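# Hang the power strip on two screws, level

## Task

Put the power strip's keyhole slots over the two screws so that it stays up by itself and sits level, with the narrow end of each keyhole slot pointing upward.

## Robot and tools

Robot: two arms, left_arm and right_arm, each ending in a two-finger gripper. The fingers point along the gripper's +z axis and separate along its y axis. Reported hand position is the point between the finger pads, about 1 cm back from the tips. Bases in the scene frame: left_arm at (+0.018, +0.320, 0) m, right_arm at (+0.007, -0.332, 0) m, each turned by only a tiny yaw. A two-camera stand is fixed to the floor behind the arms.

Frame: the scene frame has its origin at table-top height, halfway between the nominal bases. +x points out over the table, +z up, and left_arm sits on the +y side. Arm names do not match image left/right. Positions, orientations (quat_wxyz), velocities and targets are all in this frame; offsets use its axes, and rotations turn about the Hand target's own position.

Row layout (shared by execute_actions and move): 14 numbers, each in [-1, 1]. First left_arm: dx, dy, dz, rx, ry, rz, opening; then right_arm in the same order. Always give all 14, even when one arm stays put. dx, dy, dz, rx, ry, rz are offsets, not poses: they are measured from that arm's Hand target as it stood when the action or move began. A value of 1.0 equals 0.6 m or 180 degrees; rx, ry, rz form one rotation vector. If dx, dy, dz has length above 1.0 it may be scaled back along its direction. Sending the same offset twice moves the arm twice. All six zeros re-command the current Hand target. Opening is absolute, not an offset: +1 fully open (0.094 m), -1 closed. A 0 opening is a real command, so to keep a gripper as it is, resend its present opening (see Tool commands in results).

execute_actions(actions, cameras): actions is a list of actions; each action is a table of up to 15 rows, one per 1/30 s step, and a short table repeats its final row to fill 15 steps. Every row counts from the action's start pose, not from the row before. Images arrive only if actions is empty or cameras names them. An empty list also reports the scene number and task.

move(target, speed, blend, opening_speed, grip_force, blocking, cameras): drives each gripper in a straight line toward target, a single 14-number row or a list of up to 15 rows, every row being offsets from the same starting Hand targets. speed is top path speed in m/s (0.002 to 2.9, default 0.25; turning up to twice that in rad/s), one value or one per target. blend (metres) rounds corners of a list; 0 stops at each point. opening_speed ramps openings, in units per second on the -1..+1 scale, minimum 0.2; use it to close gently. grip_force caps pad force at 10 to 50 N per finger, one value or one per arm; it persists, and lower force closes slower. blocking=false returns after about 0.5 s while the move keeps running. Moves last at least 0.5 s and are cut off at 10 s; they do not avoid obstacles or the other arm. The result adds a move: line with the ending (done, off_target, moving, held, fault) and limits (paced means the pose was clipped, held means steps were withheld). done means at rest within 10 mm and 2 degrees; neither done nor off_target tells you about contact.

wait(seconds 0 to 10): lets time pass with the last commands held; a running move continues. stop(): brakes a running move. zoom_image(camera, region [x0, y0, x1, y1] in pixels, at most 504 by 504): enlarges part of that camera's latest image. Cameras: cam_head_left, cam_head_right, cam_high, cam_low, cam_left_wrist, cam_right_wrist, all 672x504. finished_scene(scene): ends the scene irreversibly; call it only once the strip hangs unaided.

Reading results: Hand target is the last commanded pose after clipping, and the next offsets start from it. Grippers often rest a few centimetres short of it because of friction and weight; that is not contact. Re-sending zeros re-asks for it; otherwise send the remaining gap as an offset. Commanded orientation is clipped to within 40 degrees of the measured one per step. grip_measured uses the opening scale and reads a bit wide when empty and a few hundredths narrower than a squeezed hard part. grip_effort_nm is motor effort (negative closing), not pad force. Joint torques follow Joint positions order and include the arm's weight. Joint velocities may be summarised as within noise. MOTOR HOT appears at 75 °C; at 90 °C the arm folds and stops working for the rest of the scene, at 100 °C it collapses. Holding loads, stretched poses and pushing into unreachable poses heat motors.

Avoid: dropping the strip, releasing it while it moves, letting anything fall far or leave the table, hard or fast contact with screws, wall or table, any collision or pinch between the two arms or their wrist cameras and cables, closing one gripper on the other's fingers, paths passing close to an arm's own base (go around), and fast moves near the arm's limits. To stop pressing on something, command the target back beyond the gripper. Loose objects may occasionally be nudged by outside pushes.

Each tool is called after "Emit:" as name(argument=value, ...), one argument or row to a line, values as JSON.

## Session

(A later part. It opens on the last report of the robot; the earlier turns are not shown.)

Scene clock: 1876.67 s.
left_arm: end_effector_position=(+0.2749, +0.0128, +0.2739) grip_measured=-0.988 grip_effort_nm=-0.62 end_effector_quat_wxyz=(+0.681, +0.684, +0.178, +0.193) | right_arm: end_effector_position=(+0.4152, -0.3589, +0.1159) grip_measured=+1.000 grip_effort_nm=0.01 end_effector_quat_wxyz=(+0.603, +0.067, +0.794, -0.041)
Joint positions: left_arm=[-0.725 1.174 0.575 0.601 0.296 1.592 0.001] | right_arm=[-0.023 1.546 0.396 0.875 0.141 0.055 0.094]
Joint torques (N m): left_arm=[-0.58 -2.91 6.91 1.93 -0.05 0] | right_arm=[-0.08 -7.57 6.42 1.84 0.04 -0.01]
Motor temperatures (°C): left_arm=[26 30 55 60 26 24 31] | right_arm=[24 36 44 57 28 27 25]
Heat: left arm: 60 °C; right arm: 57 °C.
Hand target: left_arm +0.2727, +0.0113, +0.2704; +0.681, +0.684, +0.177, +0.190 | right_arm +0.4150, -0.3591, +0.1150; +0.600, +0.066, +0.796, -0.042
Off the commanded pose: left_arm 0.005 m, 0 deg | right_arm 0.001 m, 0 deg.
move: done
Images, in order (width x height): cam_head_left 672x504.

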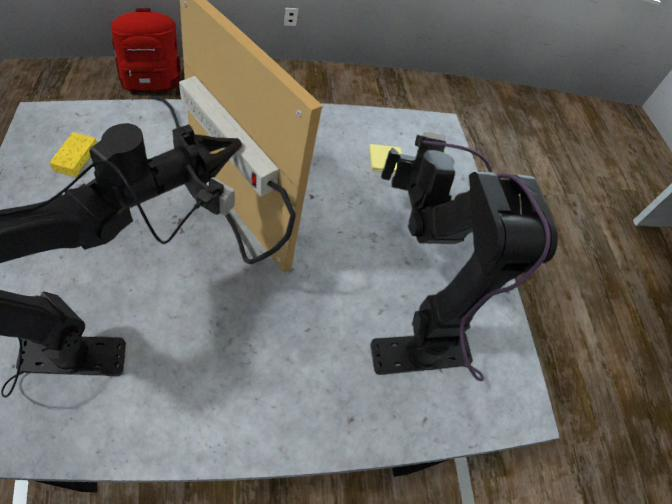

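Emit:
move(
  target=[
    [0,0,-0.03,0,0,0,-1,0,0,0,0,0,0,1],
  ],
  speed=0.03,
  cameras=["cam_head_left"],
)

Emit:
zoom_image(
  camera="cam_head_left",
  region=[160, 50, 330, 200],
)

Scene clock: 1880.60 s.
left_arm: end_effector_position=(+0.2746, +0.0130, +0.2691) grip_measured=-0.988 grip_effort_nm=-0.62 end_effector_quat_wxyz=(+0.694, +0.670, +0.169, +0.201) | right_arm: end_effector_position=(+0.4152, -0.3589, +0.1159) grip_measured=+1.000 grip_effort_nm=0.01 end_effector_quat_wxyz=(+0.603, +0.067, +0.794, -0.041)
Joint positions: left_arm=[-0.725 1.206 0.526 0.726 0.296 1.592 0.001] | right_arm=[-0.023 1.546 0.396 0.875 0.141 0.055 0.094]
Joint torques (N m): left_arm=[-0.32 -2.18 6.15 1.64 -0.01 -0.02] | right_arm=[-0.05 -7.62 6.39 1.84 0.03 -0.02]
Motor temperatures (°C): left_arm=[26 30 55 61 26 24 31] | right_arm=[24 36 44 57 28 27 25]
Heat: left arm: 61 °C; right arm: 57 °C.
Hand target: left_arm +0.2727, +0.0113, +0.2522; +0.681, +0.684, +0.177, +0.190 | right_arm +0.4150, -0.3591, +0.1150; +0.600, +0.066, +0.796, -0.042
Off the commanded pose: left_arm 0.017 m, 3 deg | right_arm 0.001 m, 0 deg.
move: off_target (left_arm)
Images, in order (width x height): cam_head_left 672x504.

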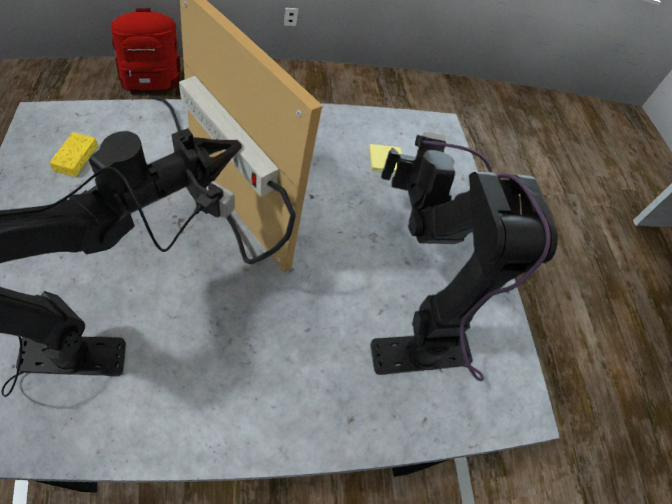

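Scaled by 2.965 from the camera's 672x504 image, which has a finer 960x720 frame.

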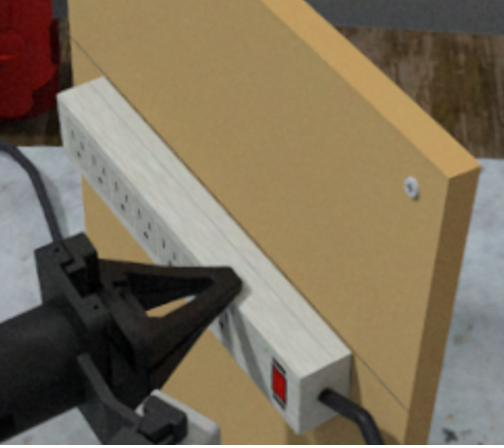

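Emit:
move(
  target=[
    [0,0,0.07,0,0,0,-1,0,0,0,0,0,0,1],
    [-0.12,0.19,0.07,0,0,0,-1,0,0,0,0,0,0,1],
  ],
  speed=0.12,
  cameras=["cam_low"],
)

Emit:
zoom_image(
  camera="cam_low",
  region=[270, 180, 430, 280],
)

Emit:
finished_scene(
  scene=1,
)

Scene clock: 1888.87 s.
left_arm: end_effector_position=(+0.2022, +0.1245, +0.2993) grip_measured=-0.988 grip_effort_nm=-0.62 end_effector_quat_wxyz=(+0.683, +0.681, +0.174, +0.197) | right_arm: end_effector_position=(+0.4152, -0.3589, +0.1159) grip_measured=+1.000 grip_effort_nm=0.01 end_effector_quat_wxyz=(+0.603, +0.067, +0.794, -0.041)
Joint positions: left_arm=[-0.395 0.474 0.462 0.027 0.625 1.592 0.001] | right_arm=[-0.023 1.546 0.396 0.875 0.141 0.055 0.094]
Joint torques (N m): left_arm=[0.75 0.75 7.28 1.56 0.12 -0.03] | right_arm=[-0.05 -7.6 6.38 1.83 0.03 -0.01]
Motor temperatures (°C): left_arm=[26 30 54 60 26 24 31] | right_arm=[24 36 44 57 28 27 25]
Heat: left arm: 60 °C; right arm: 57 °C.
Hand target: left_arm +0.2007, +0.1254, +0.2942; +0.681, +0.684, +0.177, +0.191 | right_arm +0.4150, -0.3591, +0.1150; +0.600, +0.066, +0.796, -0.042
Off the commanded pose: left_arm 0.005 m, 1 deg | right_arm 0.001 m, 0 deg.
move: done
Images, in order (width x height): cam_low 672x504.

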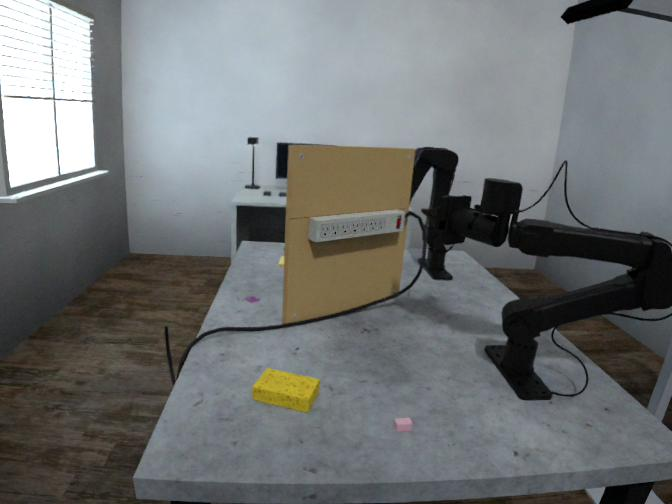

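Scaled by 3.150 from the camera's 672x504 image, which has a finer 960x720 frame.

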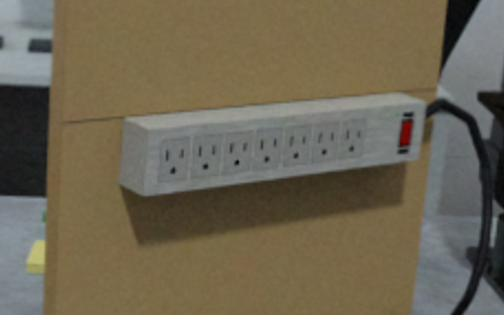

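The scene is finished: the task was done.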